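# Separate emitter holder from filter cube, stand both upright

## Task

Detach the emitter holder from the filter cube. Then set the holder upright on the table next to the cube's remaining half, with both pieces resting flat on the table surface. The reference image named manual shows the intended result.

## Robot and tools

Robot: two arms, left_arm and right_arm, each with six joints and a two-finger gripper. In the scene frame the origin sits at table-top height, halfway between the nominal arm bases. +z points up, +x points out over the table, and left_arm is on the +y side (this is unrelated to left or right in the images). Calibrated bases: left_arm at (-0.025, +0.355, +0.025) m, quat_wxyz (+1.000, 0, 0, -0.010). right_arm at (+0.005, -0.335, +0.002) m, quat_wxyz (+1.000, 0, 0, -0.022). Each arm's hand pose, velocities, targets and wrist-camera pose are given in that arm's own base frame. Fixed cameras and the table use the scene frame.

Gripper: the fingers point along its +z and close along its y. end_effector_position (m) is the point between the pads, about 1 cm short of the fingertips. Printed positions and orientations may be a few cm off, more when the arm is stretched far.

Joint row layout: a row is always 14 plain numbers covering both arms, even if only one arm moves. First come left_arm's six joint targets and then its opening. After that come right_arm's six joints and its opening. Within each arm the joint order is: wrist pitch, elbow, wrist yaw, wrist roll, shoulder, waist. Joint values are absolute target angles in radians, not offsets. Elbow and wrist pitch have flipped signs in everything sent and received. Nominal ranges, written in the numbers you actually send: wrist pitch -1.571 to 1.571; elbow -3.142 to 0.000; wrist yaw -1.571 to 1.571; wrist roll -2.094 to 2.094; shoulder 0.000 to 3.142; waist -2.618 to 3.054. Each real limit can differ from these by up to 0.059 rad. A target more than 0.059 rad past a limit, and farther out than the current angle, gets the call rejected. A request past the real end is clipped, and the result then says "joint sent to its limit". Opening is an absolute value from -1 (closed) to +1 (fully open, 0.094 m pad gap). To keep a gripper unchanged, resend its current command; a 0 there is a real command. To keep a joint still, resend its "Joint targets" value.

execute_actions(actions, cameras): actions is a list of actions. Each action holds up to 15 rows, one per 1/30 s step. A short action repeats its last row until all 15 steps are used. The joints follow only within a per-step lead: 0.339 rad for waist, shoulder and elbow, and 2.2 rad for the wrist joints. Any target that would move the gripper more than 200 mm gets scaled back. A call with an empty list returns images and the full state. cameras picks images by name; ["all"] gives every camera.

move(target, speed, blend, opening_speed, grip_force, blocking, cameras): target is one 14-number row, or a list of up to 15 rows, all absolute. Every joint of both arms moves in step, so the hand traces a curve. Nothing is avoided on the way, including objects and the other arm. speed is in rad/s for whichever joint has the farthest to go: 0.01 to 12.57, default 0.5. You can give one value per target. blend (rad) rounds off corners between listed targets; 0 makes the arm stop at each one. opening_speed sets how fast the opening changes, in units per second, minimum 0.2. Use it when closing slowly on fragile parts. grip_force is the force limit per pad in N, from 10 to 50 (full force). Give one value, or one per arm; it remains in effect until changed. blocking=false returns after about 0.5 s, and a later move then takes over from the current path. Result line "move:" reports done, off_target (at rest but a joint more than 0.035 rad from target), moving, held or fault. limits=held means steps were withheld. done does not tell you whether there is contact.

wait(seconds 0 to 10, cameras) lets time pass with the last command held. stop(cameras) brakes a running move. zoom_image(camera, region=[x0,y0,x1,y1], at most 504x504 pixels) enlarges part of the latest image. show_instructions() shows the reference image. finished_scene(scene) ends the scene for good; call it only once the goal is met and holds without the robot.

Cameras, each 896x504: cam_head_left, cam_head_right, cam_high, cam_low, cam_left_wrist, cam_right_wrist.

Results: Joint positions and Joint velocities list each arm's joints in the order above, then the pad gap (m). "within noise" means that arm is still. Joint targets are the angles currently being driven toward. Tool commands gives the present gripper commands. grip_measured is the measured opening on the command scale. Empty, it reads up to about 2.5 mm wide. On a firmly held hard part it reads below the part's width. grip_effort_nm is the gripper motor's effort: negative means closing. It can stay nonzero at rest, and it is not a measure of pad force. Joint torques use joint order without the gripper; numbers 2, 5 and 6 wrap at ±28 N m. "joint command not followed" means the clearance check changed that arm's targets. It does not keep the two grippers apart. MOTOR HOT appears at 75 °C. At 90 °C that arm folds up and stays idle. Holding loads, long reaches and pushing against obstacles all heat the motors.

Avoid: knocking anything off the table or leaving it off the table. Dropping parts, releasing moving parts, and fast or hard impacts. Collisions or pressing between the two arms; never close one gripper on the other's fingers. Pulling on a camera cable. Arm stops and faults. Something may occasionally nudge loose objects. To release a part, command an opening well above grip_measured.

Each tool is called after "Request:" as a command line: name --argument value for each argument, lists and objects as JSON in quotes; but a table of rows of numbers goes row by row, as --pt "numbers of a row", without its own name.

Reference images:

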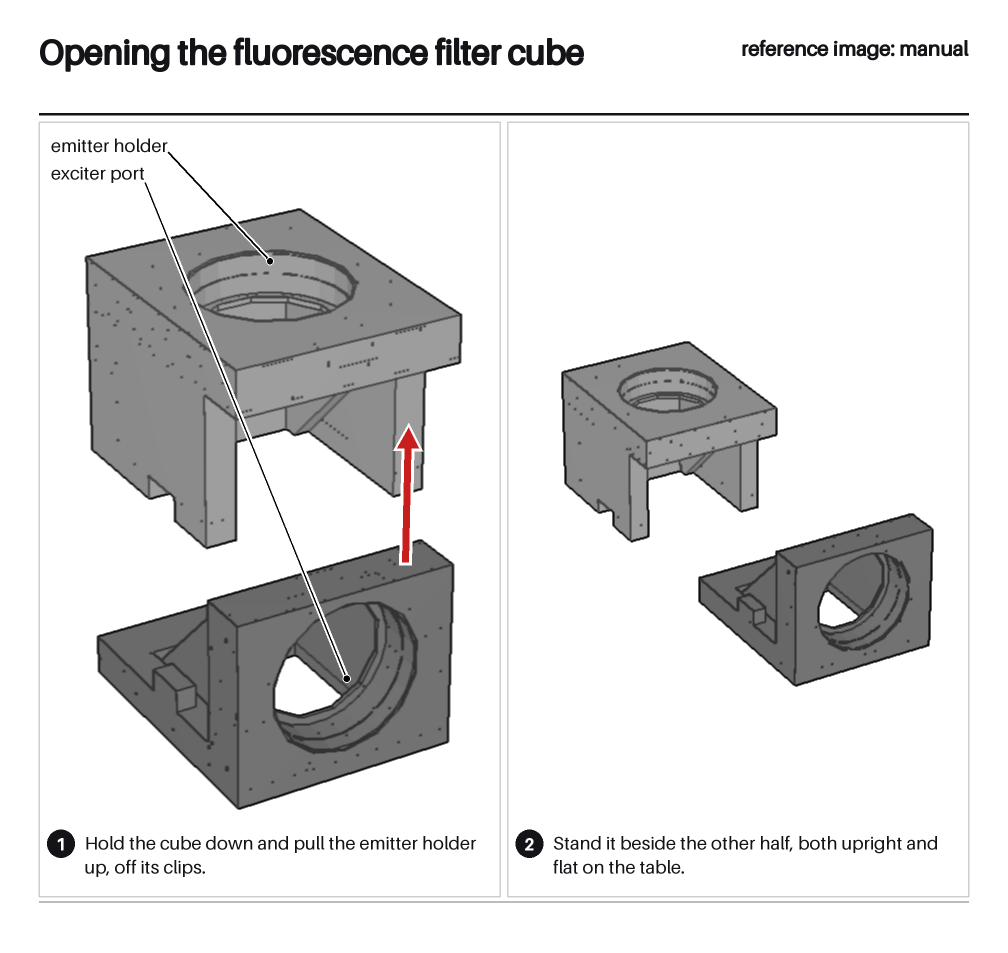

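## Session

Request:
execute_actions --actions '[]'

Request:
zoom_image --camera "cam_head_left" --region '[300, 180, 600, 360]'

Scene clock: 0.00 s.
left_arm: end_effector_position=(+0.4084, +0.0349, +0.1149) grip_measured=+1.000 grip_effort_nm=n/a end_effector_quat_wxyz=(+0.593, -0.059, +0.802, +0.043) | right_arm: end_effector_position=(+0.4151, -0.0041, +0.1259) grip_measured=+1.000 grip_effort_nm=n/a end_effector_quat_wxyz=(+0.620, +0.004, +0.781, -0.073)
Joint names: [wrist pitch, elbow, wrist yaw, wrist roll, shoulder, waist]
Joint positions: left_arm=[-0.821 -0.413 -0.105 -0.033 1.532 0.037 0.094] | right_arm=[-0.935 -0.41 0.186 -0.069 1.571 0.068 0.094]
Joint velocities: within noise
Joint torques (N m): no reading
Heat: left arm: 24 °C; right arm: 23 °C.
Joint targets: left_arm=[-0.818 -0.419 -0.105 -0.034 1.526 0.037] | right_arm=[-0.935 -0.417 0.188 -0.069 1.563 0.068]
Tool commands: left_gripper/opening=+1.0 right_gripper/opening=+1.0

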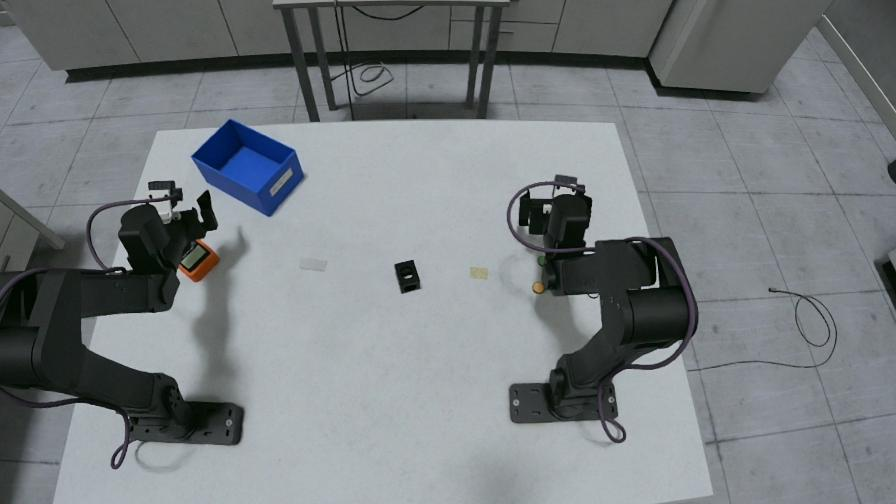

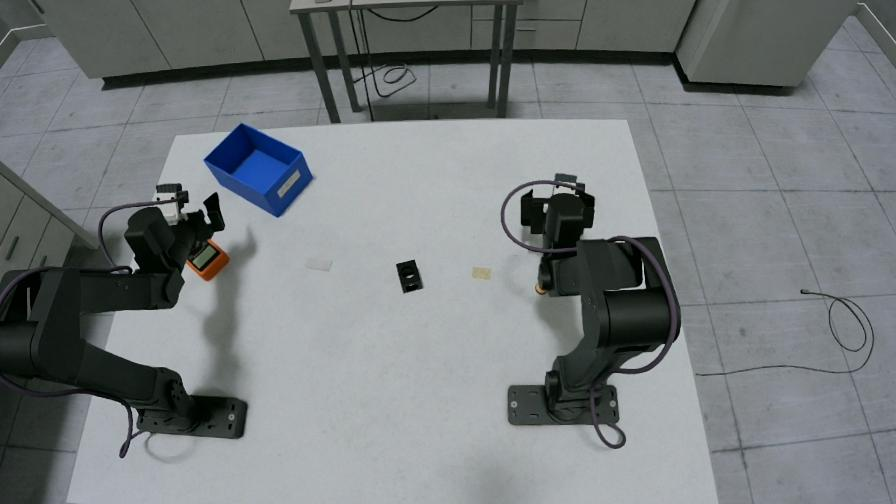

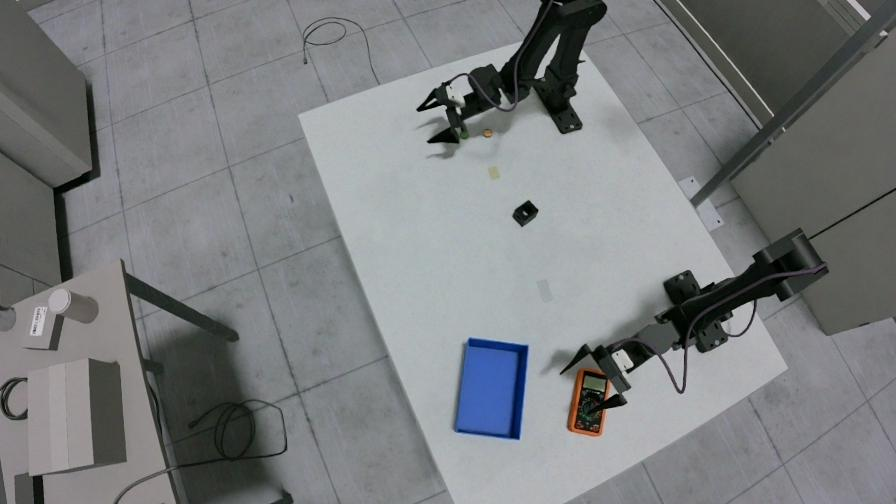

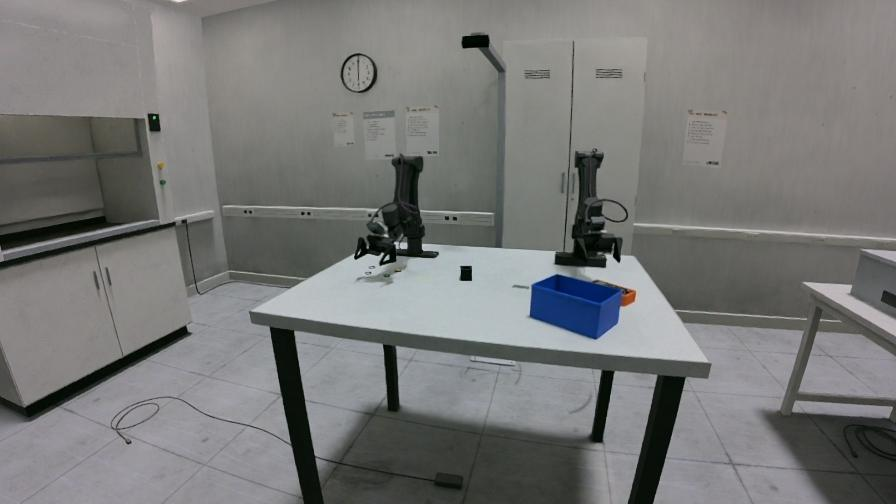

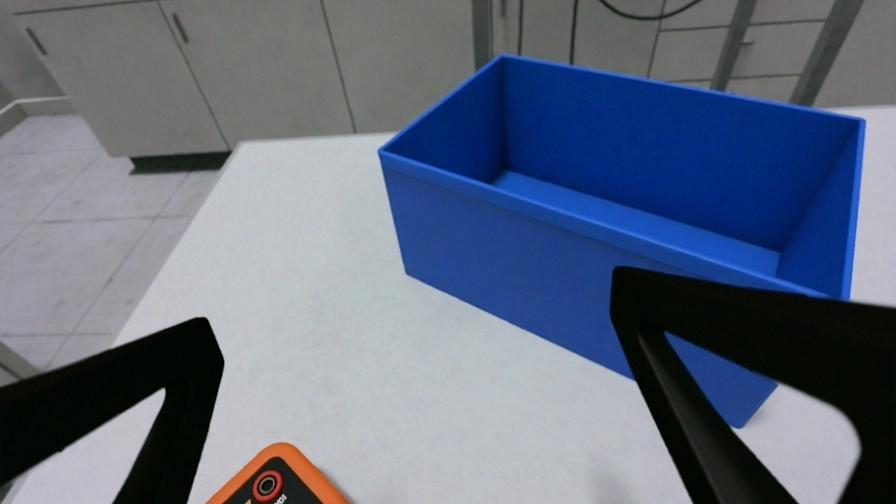

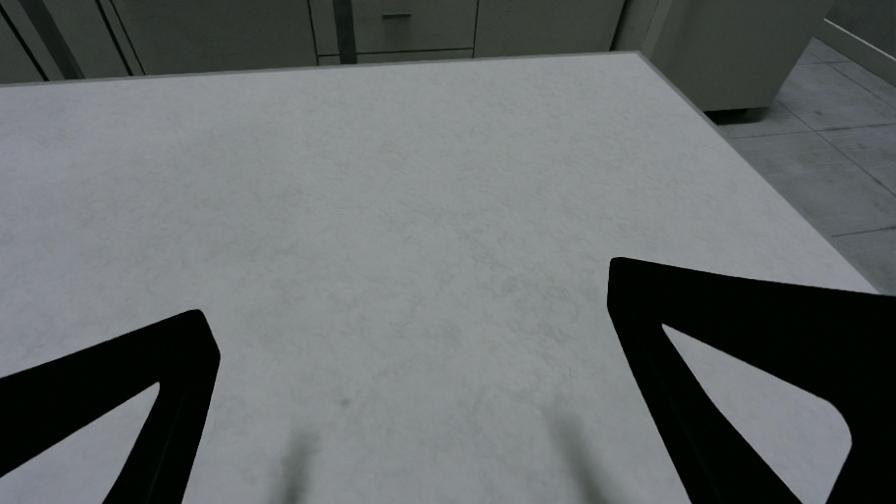

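Scaled by 1.680 from the camera's 896x504 image, which has a finer 1280x720 frame.

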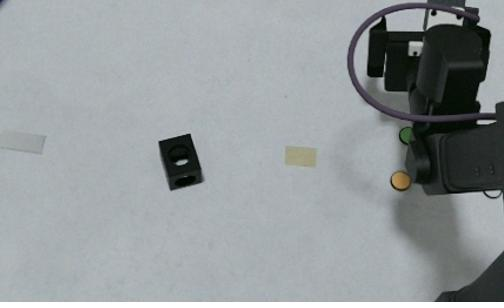

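Request:
zoom_image --camera "cam_head_left" --region '[363, 240, 453, 310]'

Request:
zoom_image --camera "cam_high" --region '[480, 180, 570, 250]'

Request:
zoom_image --camera "cam_low" --region '[425, 245, 505, 305]'

Scaled by 5.600 from the camera's 896x504 image, which has a finer 1280x720 frame.

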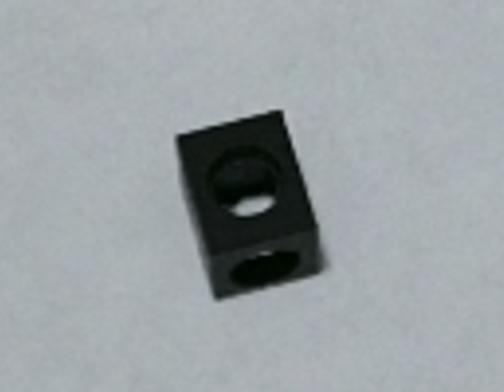

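Scaled by 5.600 from the camera's 896x504 image, which has a finer 1280x720 frame.

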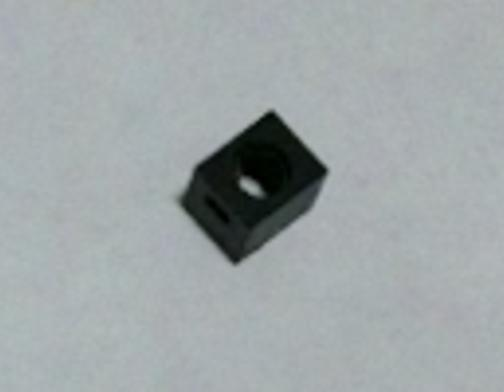

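Scaled by 6.300 from the camera's 896x504 image, which has a finer 1280x720 frame.

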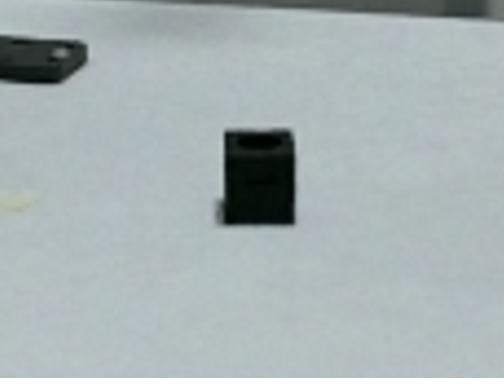

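Request:
move --target '[0.3,-0.9,-1.028,-0.923,1.1,-0.85,1,1.475,-2.025,0,0.49,2.14,0.879,1]' --speed 0.9 --cameras '["cam_right_wrist","cam_head_left"]'

Scene clock: 6.47 s.
left_arm: end_effector_position=(+0.3145, -0.1218, +0.2729) grip_measured=+1.000 grip_effort_nm=0.05 end_effector_quat_wxyz=(+0.603, -0.269, +0.748, -0.069) | right_arm: end_effector_position=(+0.2603, +0.3163, +0.1230) grip_measured=+1.000 grip_effort_nm=0.01 end_effector_quat_wxyz=(+0.002, -0.199, +0.980, +0.001)
Joint names: [wrist pitch, elbow, wrist yaw, wrist roll, shoulder, waist]
Joint positions: left_arm=[0.282 -0.876 -1.014 -0.914 1.117 -0.844 0.094] | right_arm=[1.445 -2 0 0.48 2.121 0.88 0.094]
Joint torques (N m): left_arm=[-1.4 -7.84 -0.41 -0.15 -3.92 -0.39] | right_arm=[0 -8.16 -0.01 0.1 -9.52 -0.08]
Heat: left arm: 25 °C; right arm: 23 °C.
Joint targets: left_arm=[0.300 -0.900 -1.028 -0.923 1.100 -0.850] | right_arm=[1.475 -2.025 0.000 0.490 2.140 0.879]
move: done
Images, in order (width x height): cam_head_left 896x504, cam_right_wrist 896x504.

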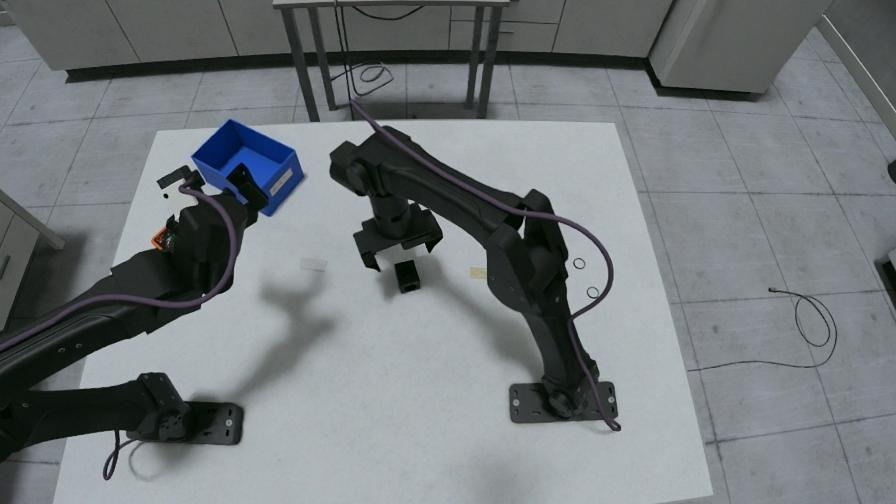

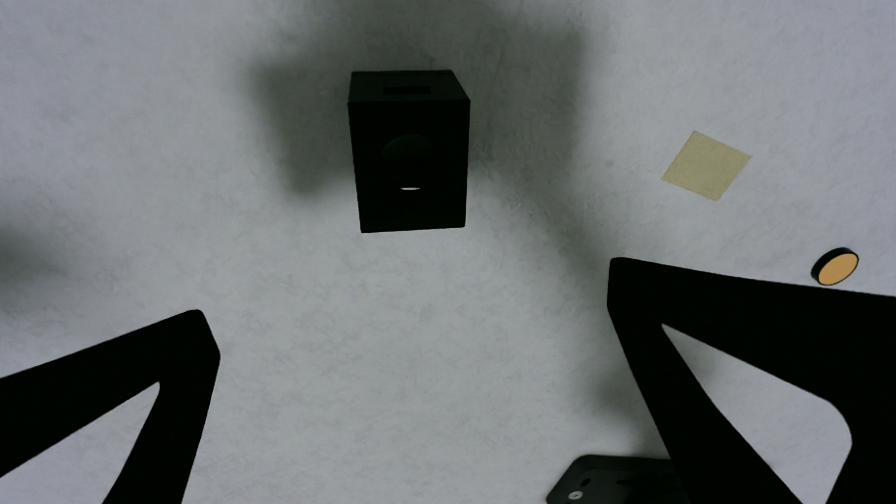

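Request:
move --target '[0.3,-0.9,-1.028,-0.923,1.1,-0.85,1,1.127,-1.693,0,0.49,2.174,0.879,1]' --speed 0.35 --cameras '["cam_right_wrist"]'

Scene clock: 9.30 s.
left_arm: end_effector_position=(+0.3145, -0.1217, +0.2729) grip_measured=+1.000 grip_effort_nm=0.05 end_effector_quat_wxyz=(+0.603, -0.269, +0.748, -0.069) | right_arm: end_effector_position=(+0.2607, +0.3167, +0.0324) grip_measured=+1.000 grip_effort_nm=0.01 end_effector_quat_wxyz=(-0.004, -0.198, +0.980, -0.003)
Joint names: [wrist pitch, elbow, wrist yaw, wrist roll, shoulder, waist]
Joint positions: left_arm=[0.282 -0.876 -1.014 -0.914 1.117 -0.844 0.094] | right_arm=[1.121 -1.701 0 0.48 2.161 0.88 0.094]
Joint torques (N m): left_arm=[-1.47 -7.86 -0.42 -0.14 -3.93 -0.42] | right_arm=[-0.19 -4.9 -0.02 0.08 -10.21 -0.12]
Heat: left arm: 25 °C; right arm: 23 °C.
Joint targets: left_arm=[0.300 -0.900 -1.028 -0.923 1.100 -0.850] | right_arm=[1.127 -1.693 0.000 0.490 2.174 0.879]
move: done
Images, in order (width x height): cam_right_wrist 896x504.

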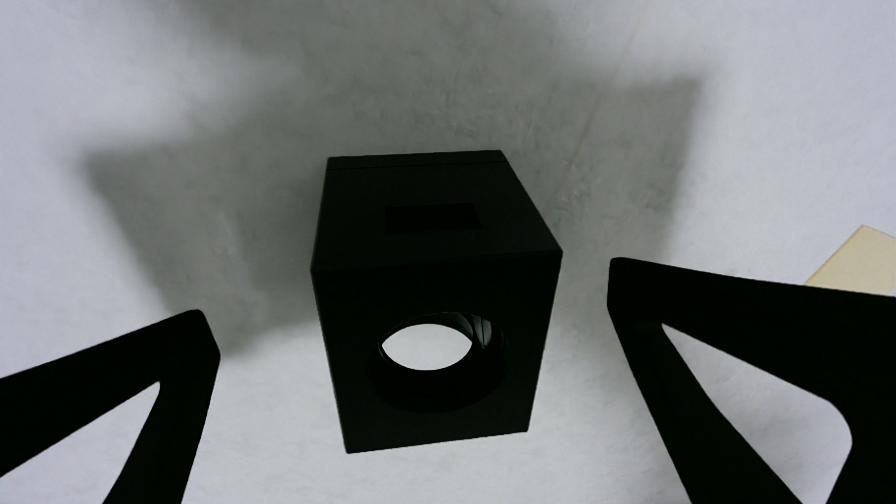

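Request:
move --pt "0.3 -0.9 -1.028 -0.923 1.1 -0.85 1 1.13 -1.705 0 0.555 2.186 0.862 1" --pt "0.3 -0.9 -1.028 -0.923 1.1 -0.85 1 1.13 -1.705 0 0.555 2.186 0.862 -0.3" --speed 0.2 --opening_speed 0.7 --cameras '["cam_right_wrist"]'

Scene clock: 13.17 s.
left_arm: end_effector_position=(+0.3145, -0.1217, +0.2729) grip_measured=+1.000 grip_effort_nm=0.05 end_effector_quat_wxyz=(+0.603, -0.269, +0.748, -0.069) | right_arm: end_effector_position=(+0.2636, +0.3137, +0.0298) grip_measured=-0.156 grip_effort_nm=-1.02 end_effector_quat_wxyz=(-0.007, -0.161, +0.987, -0.005)
Joint names: [wrist pitch, elbow, wrist yaw, wrist roll, shoulder, waist]
Joint positions: left_arm=[0.282 -0.876 -1.014 -0.914 1.117 -0.844 0.094] | right_arm=[1.121 -1.701 -0.001 0.545 2.168 0.869 0.04]
Joint torques (N m): left_arm=[-1.48 -7.84 -0.42 -0.14 -3.92 -0.43] | right_arm=[-0.14 -6.02 0 0.08 -9.77 -0.65]
Heat: left arm: 25 °C; right arm: 24 °C.
Joint targets: left_arm=[0.300 -0.900 -1.028 -0.923 1.100 -0.850] | right_arm=[1.130 -1.705 0.000 0.555 2.186 0.862]
move: done
Images, in order (width x height): cam_right_wrist 896x504.

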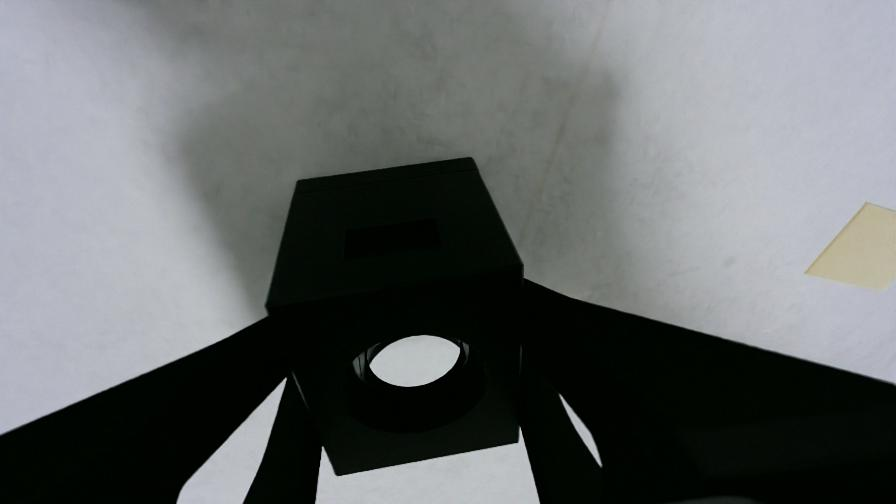

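Request:
move --pt "0.3 -0.9 -1.028 -0.923 1.1 -0.85 1 1.31 -1.86 0 0.555 2.12 0.862 -0.3" --pt "0.0 -0.9 -1.028 -0.923 1.3 -1.485 1 1.265 -1.755 0 1.04 2.065 0.820 -0.3" --pt "-0.02 -0.903 -1.028 -0.923 1.917 -1.485 1 1.15 -1.646 0 1.04 2.095 0.820 -0.3" --speed '[0.3,0.5,0.5]' --blend '[0.03,0.03,0]' --cameras '["cam_left_wrist","cam_right_wrist","cam_head_left"]'

Scene clock: 17.57 s.
left_arm: end_effector_position=(+0.1867, -0.3573, +0.0498) grip_measured=+1.000 grip_effort_nm=0.05 end_effector_quat_wxyz=(+0.523, +0.107, +0.844, -0.053) | right_arm: end_effector_position=(+0.2670, +0.2927, +0.0391) grip_measured=-0.157 grip_effort_nm=-1.02 end_effector_quat_wxyz=(-0.008, +0.100, +0.995, -0.010)
Joint names: [wrist pitch, elbow, wrist yaw, wrist roll, shoulder, waist]
Joint positions: left_arm=[-0.007 -0.882 -1.017 -0.915 1.905 -1.482 0.094] | right_arm=[1.136 -1.654 -0.002 1.028 2.114 0.828 0.04]
Joint torques (N m): left_arm=[-1.39 -5.85 -0.55 -0.11 -6.79 -0.13] | right_arm=[-0.05 -4.94 0.01 0.1 -12.44 -0.72]
Heat: left arm: 25 °C; right arm: 25 °C.
Joint targets: left_arm=[-0.020 -0.903 -1.028 -0.923 1.917 -1.485] | right_arm=[1.150 -1.646 0.000 1.040 2.095 0.820]
move: done
Images, in order (width x height): cam_head_left 896x504, cam_left_wrist 896x504, cam_right_wrist 896x504.

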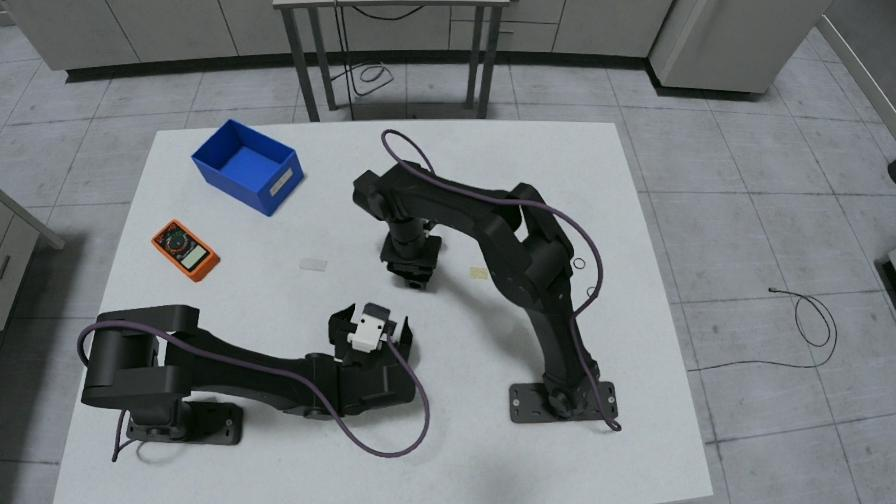

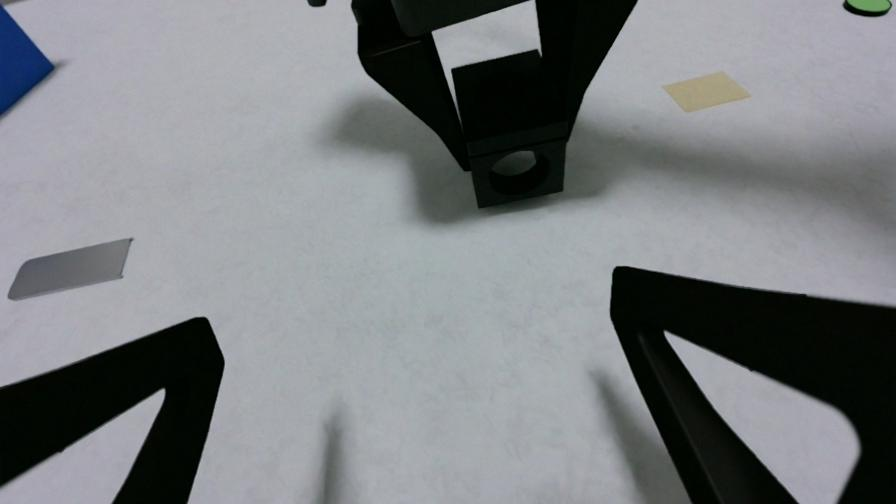

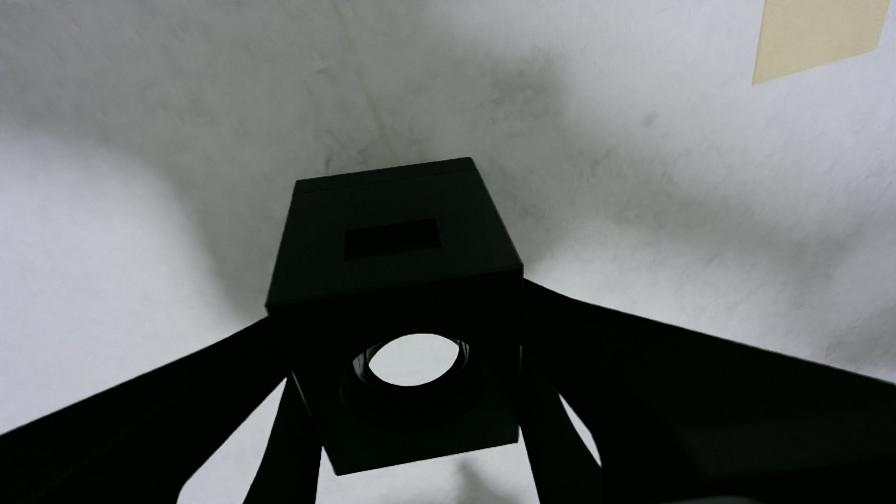

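Request:
move --pt "-0.221 -1.006 -0.985 -0.80 2.112 -1.402 0.7 1.19 -1.703 0 1.04 2.095 0.820 -0.3" --pt "-0.30 -1.087 -0.952 -0.733 2.20 -1.350 0.7 1.19 -1.703 0 1.04 2.095 0.820 -0.3" --pt "-0.34 -1.113 -0.895 -0.697 2.24 -1.319 0.7 1.19 -1.703 0 1.04 2.095 0.820 -0.3" --speed 0.2 --blend 0.02 --cameras '["cam_left_wrist","cam_right_wrist","cam_low"]'

Request:
zoom_image --camera "cam_low" --region '[430, 240, 500, 290]'

Scene clock: 20.53 s.
left_arm: end_effector_position=(+0.2512, -0.4182, +0.0037) grip_measured=+0.702 grip_effort_nm=-0.03 end_effector_quat_wxyz=(+0.519, +0.101, +0.845, -0.077) | right_arm: end_effector_position=(+0.2685, +0.2943, +0.0444) grip_measured=-0.157 grip_effort_nm=-1.02 end_effector_quat_wxyz=(-0.007, +0.100, +0.995, -0.008)
Joint names: [wrist pitch, elbow, wrist yaw, wrist roll, shoulder, waist]
Joint positions: left_arm=[-0.326 -1.092 -0.893 -0.7 2.215 -1.324 0.08] | right_arm=[1.153 -1.676 -0.002 1.028 2.114 0.828 0.04]
Joint torques (N m): left_arm=[-1.61 -5.71 -0.32 0.02 -8.25 0.42] | right_arm=[0.13 -8.39 0 0.11 -12.44 -0.8]
Heat: left arm: 26 °C; right arm: 25 °C.
Joint targets: left_arm=[-0.340 -1.113 -0.895 -0.697 2.240 -1.319] | right_arm=[1.190 -1.703 0.000 1.040 2.095 0.820]
move: off_target (right_arm); right_arm: the wrist pitch is farthest, 0.037 rad from its target
Images, in order (width x height): cam_low 896x504, cam_left_wrist 896x504, cam_right_wrist 896x504.

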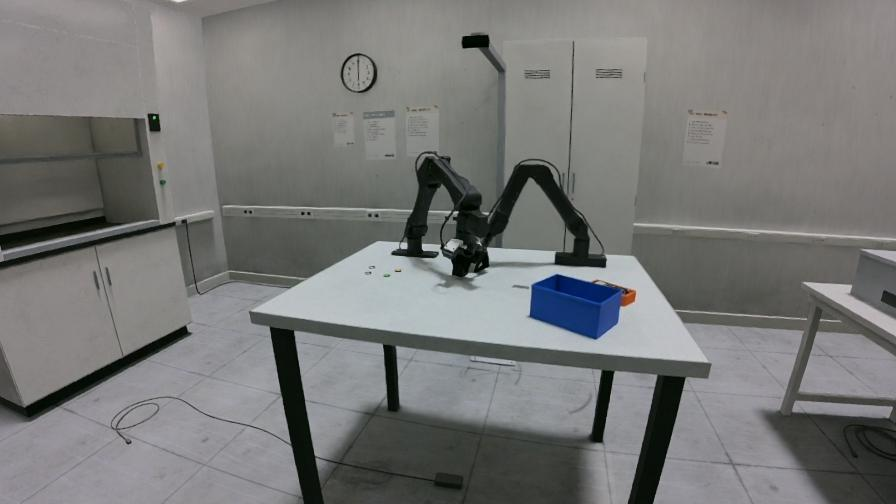

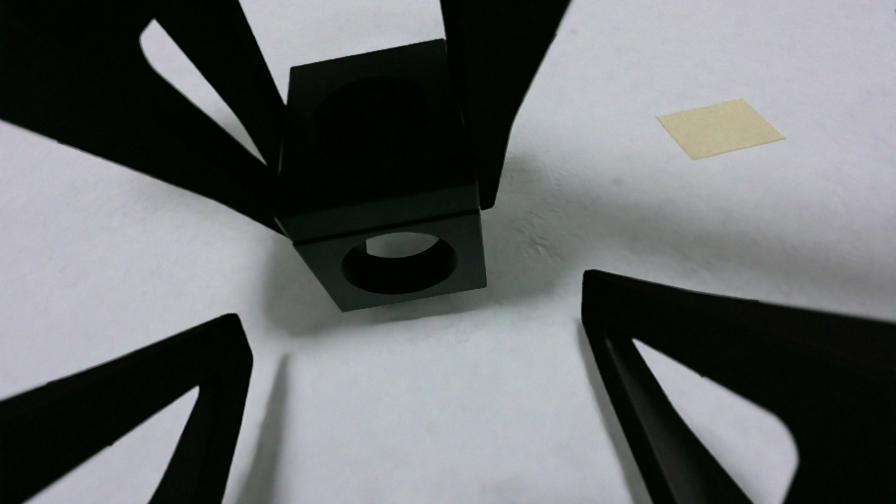

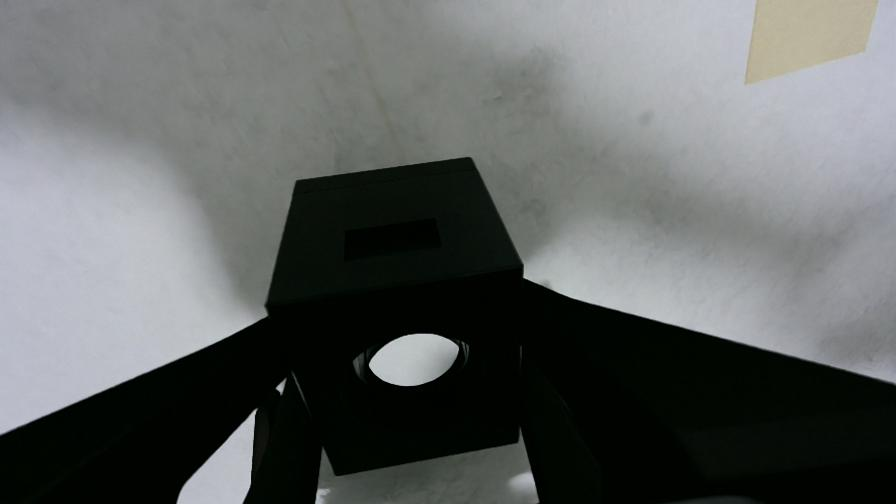

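Scaled by 7.200 from the camera's 896x504 image, which has a finer 1280x720 frame.

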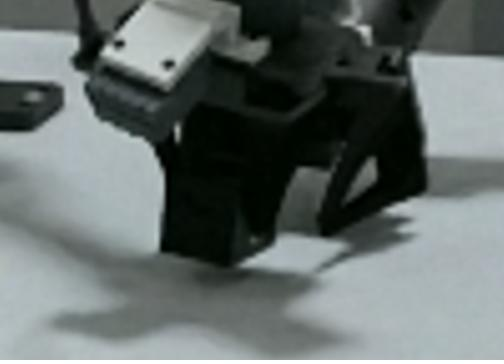

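Request:
move --pt "-0.385 -1.114 -0.905 -0.626 2.268 -1.284 0.6 1.19 -1.703 0 1.04 2.095 0.820 -0.3" --speed 0.15 --cameras '["cam_left_wrist"]'

Scene clock: 22.40 s.
left_arm: end_effector_position=(+0.2661, -0.4119, -0.0026) grip_measured=+0.602 grip_effort_nm=-0.03 end_effector_quat_wxyz=(+0.526, +0.113, +0.841, -0.056) | right_arm: end_effector_position=(+0.2685, +0.2943, +0.0444) grip_measured=-0.157 grip_effort_nm=-1.02 end_effector_quat_wxyz=(-0.007, +0.100, +0.995, -0.008)
Joint names: [wrist pitch, elbow, wrist yaw, wrist roll, shoulder, waist]
Joint positions: left_arm=[-0.371 -1.092 -0.892 -0.629 2.242 -1.29 0.075] | right_arm=[1.153 -1.676 -0.002 1.028 2.114 0.828 0.04]
Joint torques (N m): left_arm=[-1.65 -5.68 -0.47 0.02 -8.25 0.51] | right_arm=[0.12 -8.39 0.02 0.12 -12.44 -0.69]
Heat: left arm: 26 °C; right arm: 25 °C.
Joint targets: left_arm=[-0.385 -1.114 -0.905 -0.626 2.268 -1.284] | right_arm=[1.190 -1.703 0.000 1.040 2.095 0.820]
move: off_target (right_arm); right_arm: the wrist pitch is farthest, 0.037 rad from its target
Images, in order (width x height): cam_left_wrist 896x504.

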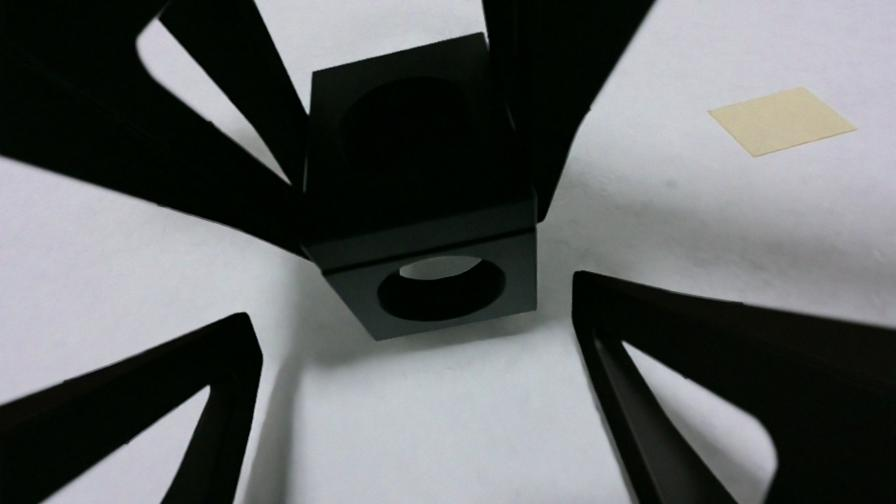

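Request:
move --pt "-0.277 -1.194 -0.925 -0.69 2.288 -1.269 0.6 1.19 -1.703 0 1.04 2.095 0.820 -0.3" --speed 0.12 --cameras '["cam_left_wrist"]'

Scene clock: 25.03 s.
left_arm: end_effector_position=(+0.2771, -0.4196, +0.0046) grip_measured=+0.602 grip_effort_nm=-0.03 end_effector_quat_wxyz=(+0.528, +0.086, +0.843, -0.055) | right_arm: end_effector_position=(+0.2685, +0.2943, +0.0444) grip_measured=-0.157 grip_effort_nm=-1.02 end_effector_quat_wxyz=(-0.007, +0.100, +0.995, -0.008)
Joint names: [wrist pitch, elbow, wrist yaw, wrist roll, shoulder, waist]
Joint positions: left_arm=[-0.293 -1.173 -0.91 -0.678 2.26 -1.276 0.075] | right_arm=[1.153 -1.676 -0.002 1.028 2.114 0.828 0.04]
Joint torques (N m): left_arm=[-1.32 -5.86 -0.49 -0.14 -8.47 0.65] | right_arm=[0.12 -8.34 0.01 0.11 -12.46 -0.7]
Heat: left arm: 26 °C; right arm: 26 °C.
Joint targets: left_arm=[-0.277 -1.194 -0.925 -0.690 2.288 -1.269] | right_arm=[1.190 -1.703 0.000 1.040 2.095 0.820]
move: off_target (right_arm); right_arm: the wrist pitch is farthest, 0.037 rad from its target
Images, in order (width x height): cam_left_wrist 896x504.

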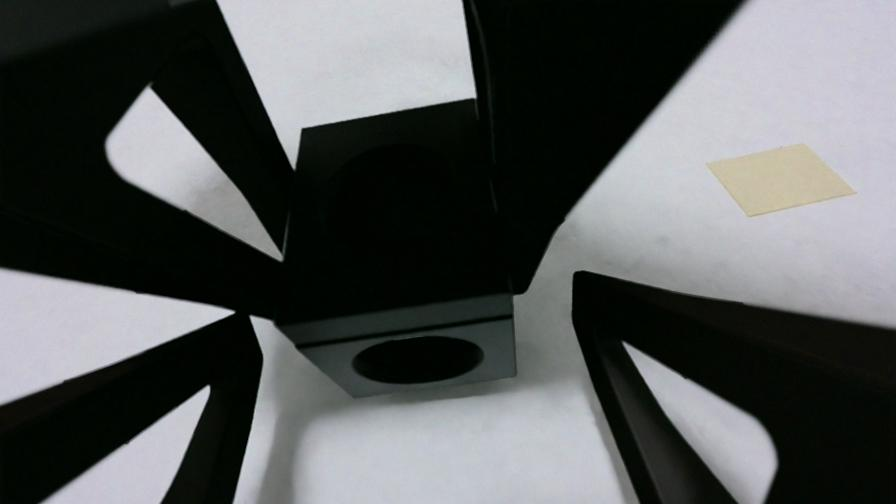

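Request:
move --pt "-0.277 -1.194 -0.925 -0.69 2.304 -1.269 0.6 1.19 -1.703 0 1.04 2.095 0.820 -0.3" --speed 0.1 --cameras '["cam_left_wrist"]'

Request:
zoom_image --camera "cam_left_wrist" --region '[200, 200, 640, 450]'

Scene clock: 26.30 s.
left_arm: end_effector_position=(+0.2765, -0.4173, -0.0034) grip_measured=+0.602 grip_effort_nm=-0.03 end_effector_quat_wxyz=(+0.525, +0.090, +0.845, -0.047) | right_arm: end_effector_position=(+0.2685, +0.2943, +0.0444) grip_measured=-0.157 grip_effort_nm=-1.02 end_effector_quat_wxyz=(-0.007, +0.100, +0.995, -0.008)
Joint names: [wrist pitch, elbow, wrist yaw, wrist roll, shoulder, waist]
Joint positions: left_arm=[-0.291 -1.173 -0.911 -0.679 2.277 -1.276 0.075] | right_arm=[1.153 -1.676 -0.002 1.028 2.114 0.828 0.04]
Joint torques (N m): left_arm=[-1.34 -5.72 -0.5 -0.15 -8.64 0.64] | right_arm=[0.13 -8.39 0.02 0.11 -12.42 -0.72]
Heat: left arm: 26 °C; right arm: 26 °C.
Joint targets: left_arm=[-0.277 -1.194 -0.925 -0.690 2.304 -1.269] | right_arm=[1.190 -1.703 0.000 1.040 2.095 0.820]
move: off_target (right_arm); right_arm: the wrist pitch is farthest, 0.037 rad from its target
Images, in order (width x height): cam_left_wrist 896x504.

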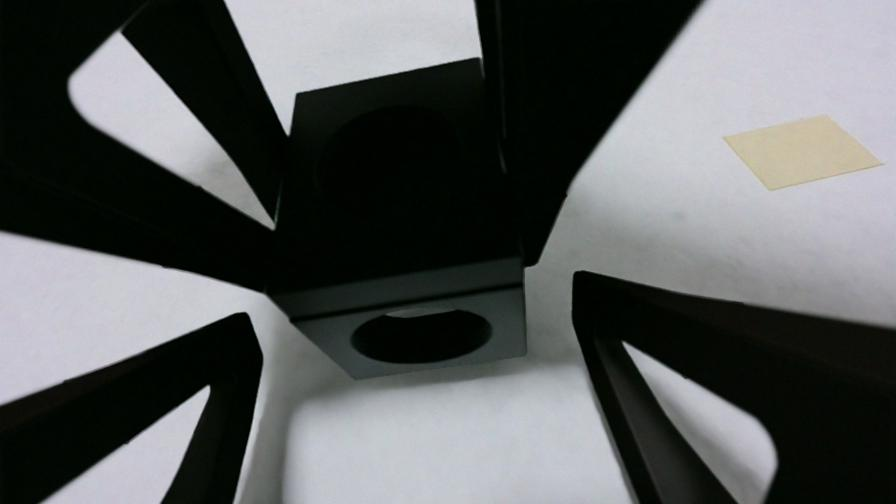

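Scaled by 1.145 from the camera's 896x504 image, which has a finer 1280x720 frame.

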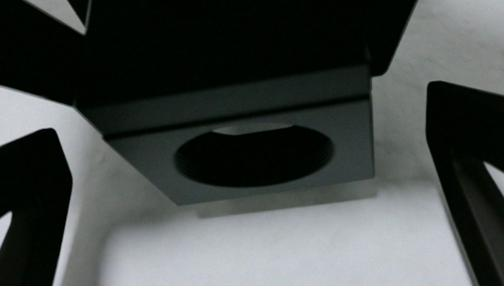

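Request:
move --pt "-0.277 -1.194 -0.91 -0.69 2.304 -1.290 0.6 1.19 -1.703 0 1.04 2.095 0.820 -0.3" --pt "-0.277 -1.194 -0.91 -0.69 2.304 -1.290 -0.3 1.19 -1.703 0 1.04 2.095 0.820 -0.3" --speed 0.1 --opening_speed 0.6 --cameras '["cam_left_wrist","cam_right_wrist"]'

Request:
zoom_image --camera "cam_left_wrist" --region '[200, 200, 640, 450]'

Scene clock: 29.50 s.
left_arm: end_effector_position=(+0.2726, -0.4205, -0.0043) grip_measured=-0.164 grip_effort_nm=-0.96 end_effector_quat_wxyz=(+0.522, +0.090, +0.847, -0.055) | right_arm: end_effector_position=(+0.2678, +0.2949, +0.0444) grip_measured=-0.157 grip_effort_nm=-1.02 end_effector_quat_wxyz=(-0.009, +0.100, +0.995, -0.006)
Joint names: [wrist pitch, elbow, wrist yaw, wrist roll, shoulder, waist]
Joint positions: left_arm=[-0.291 -1.173 -0.902 -0.691 2.277 -1.284 0.039] | right_arm=[1.153 -1.676 -0.007 1.029 2.114 0.828 0.04]
Joint torques (N m): left_arm=[-1.35 -5.72 -0.43 0.03 -8.62 -0.39] | right_arm=[0.13 -8.32 0.07 0.1 -12.46 -0.75]
Heat: left arm: 26 °C; right arm: 26 °C.
Joint targets: left_arm=[-0.277 -1.194 -0.910 -0.690 2.304 -1.290] | right_arm=[1.190 -1.703 0.000 1.040 2.095 0.820]
move: off_target (right_arm); right_arm: the wrist pitch is farthest, 0.037 rad from its target
Images, in order (width x height): cam_left_wrist 896x504, cam_right_wrist 896x504.

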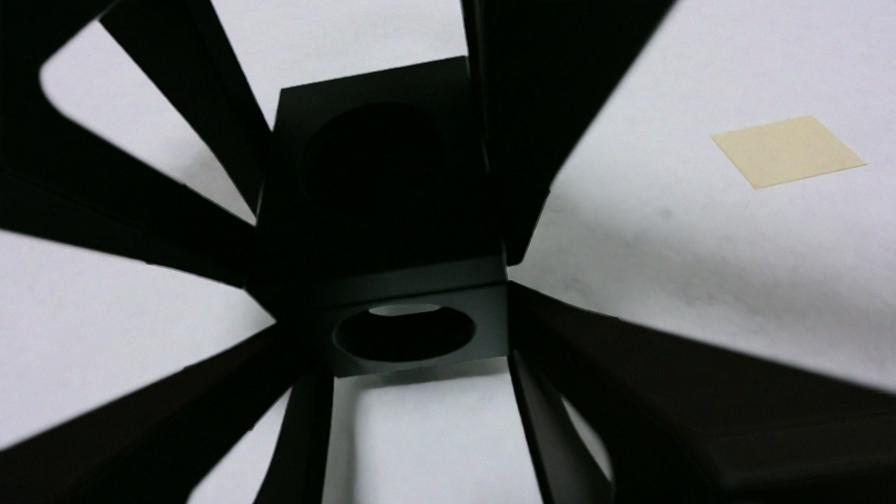

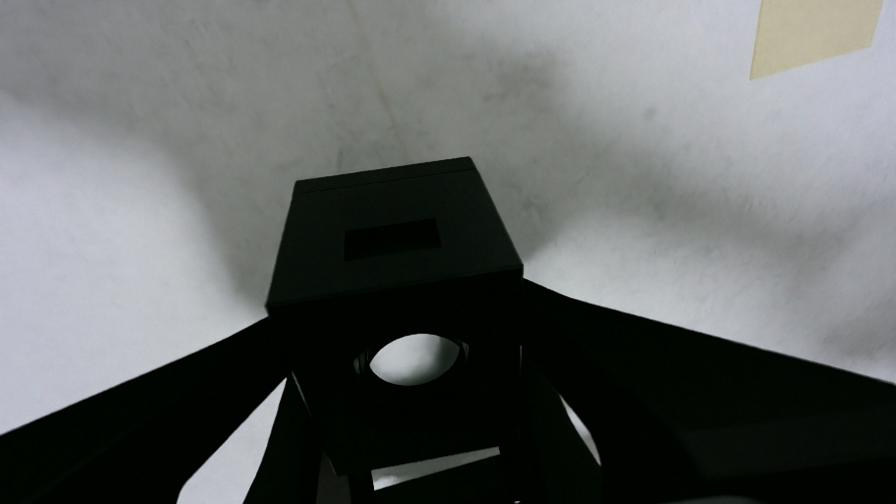

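Scaled by 1.145 from the camera's 896x504 image, which has a finer 1280x720 frame.

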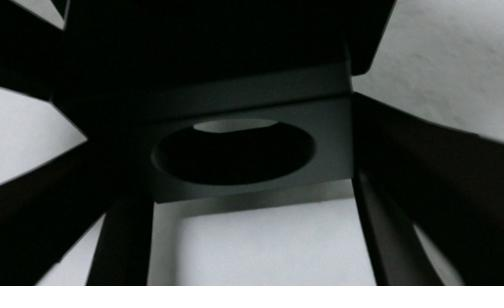

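Request:
move --pt "-0.267 -1.194 -0.91 -0.69 2.315 -1.290 -0.3 1.30 -1.80 0 1.04 2.07 0.820 -0.3" --pt "-0.267 -1.194 -0.91 -0.69 2.315 -1.290 -0.3 1.385 -1.87 0 1.04 2.045 0.820 -0.3" --speed 0.08 --blend 0.02 --cameras '["cam_left_wrist","cam_right_wrist"]'

Scene clock: 32.80 s.
left_arm: end_effector_position=(+0.2736, -0.4237, -0.0072) grip_measured=-0.165 grip_effort_nm=-0.98 end_effector_quat_wxyz=(+0.520, +0.092, +0.848, -0.052) | right_arm: end_effector_position=(+0.2678, +0.2930, +0.0963) grip_measured=-0.157 grip_effort_nm=-1.02 end_effector_quat_wxyz=(-0.007, +0.100, +0.995, -0.009)
Joint names: [wrist pitch, elbow, wrist yaw, wrist roll, shoulder, waist]
Joint positions: left_arm=[-0.276 -1.196 -0.902 -0.691 2.293 -1.284 0.039] | right_arm=[1.349 -1.844 -0.001 1.028 2.089 0.827 0.04]
Joint torques (N m): left_arm=[-1.39 -3.93 -0.44 -0.03 -9.11 -0.4] | right_arm=[0.11 -8.31 0.01 0.11 -14.53 -0.7]
Heat: left arm: 26 °C; right arm: 27 °C.
Joint targets: left_arm=[-0.267 -1.194 -0.910 -0.690 2.315 -1.290] | right_arm=[1.385 -1.870 0.000 1.040 2.045 0.820]
move: off_target (right_arm); right_arm: the shoulder is farthest, 0.044 rad from its target
Images, in order (width x height): cam_left_wrist 896x504, cam_right_wrist 896x504.

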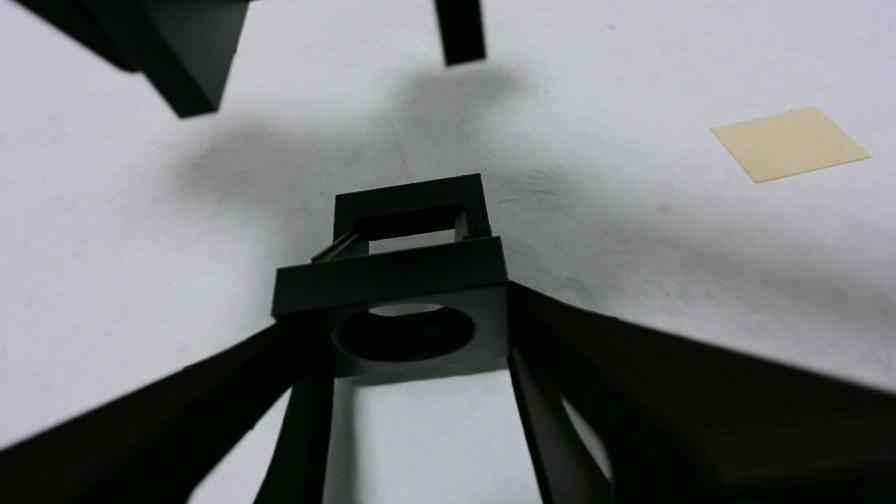

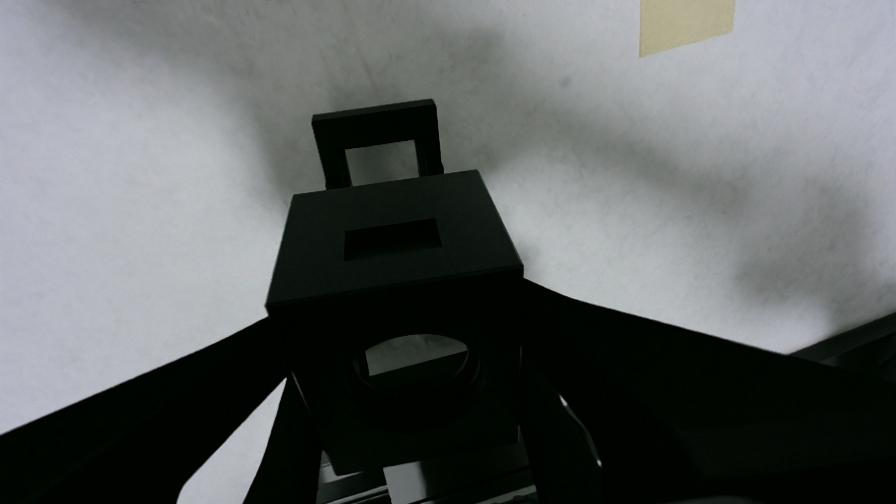

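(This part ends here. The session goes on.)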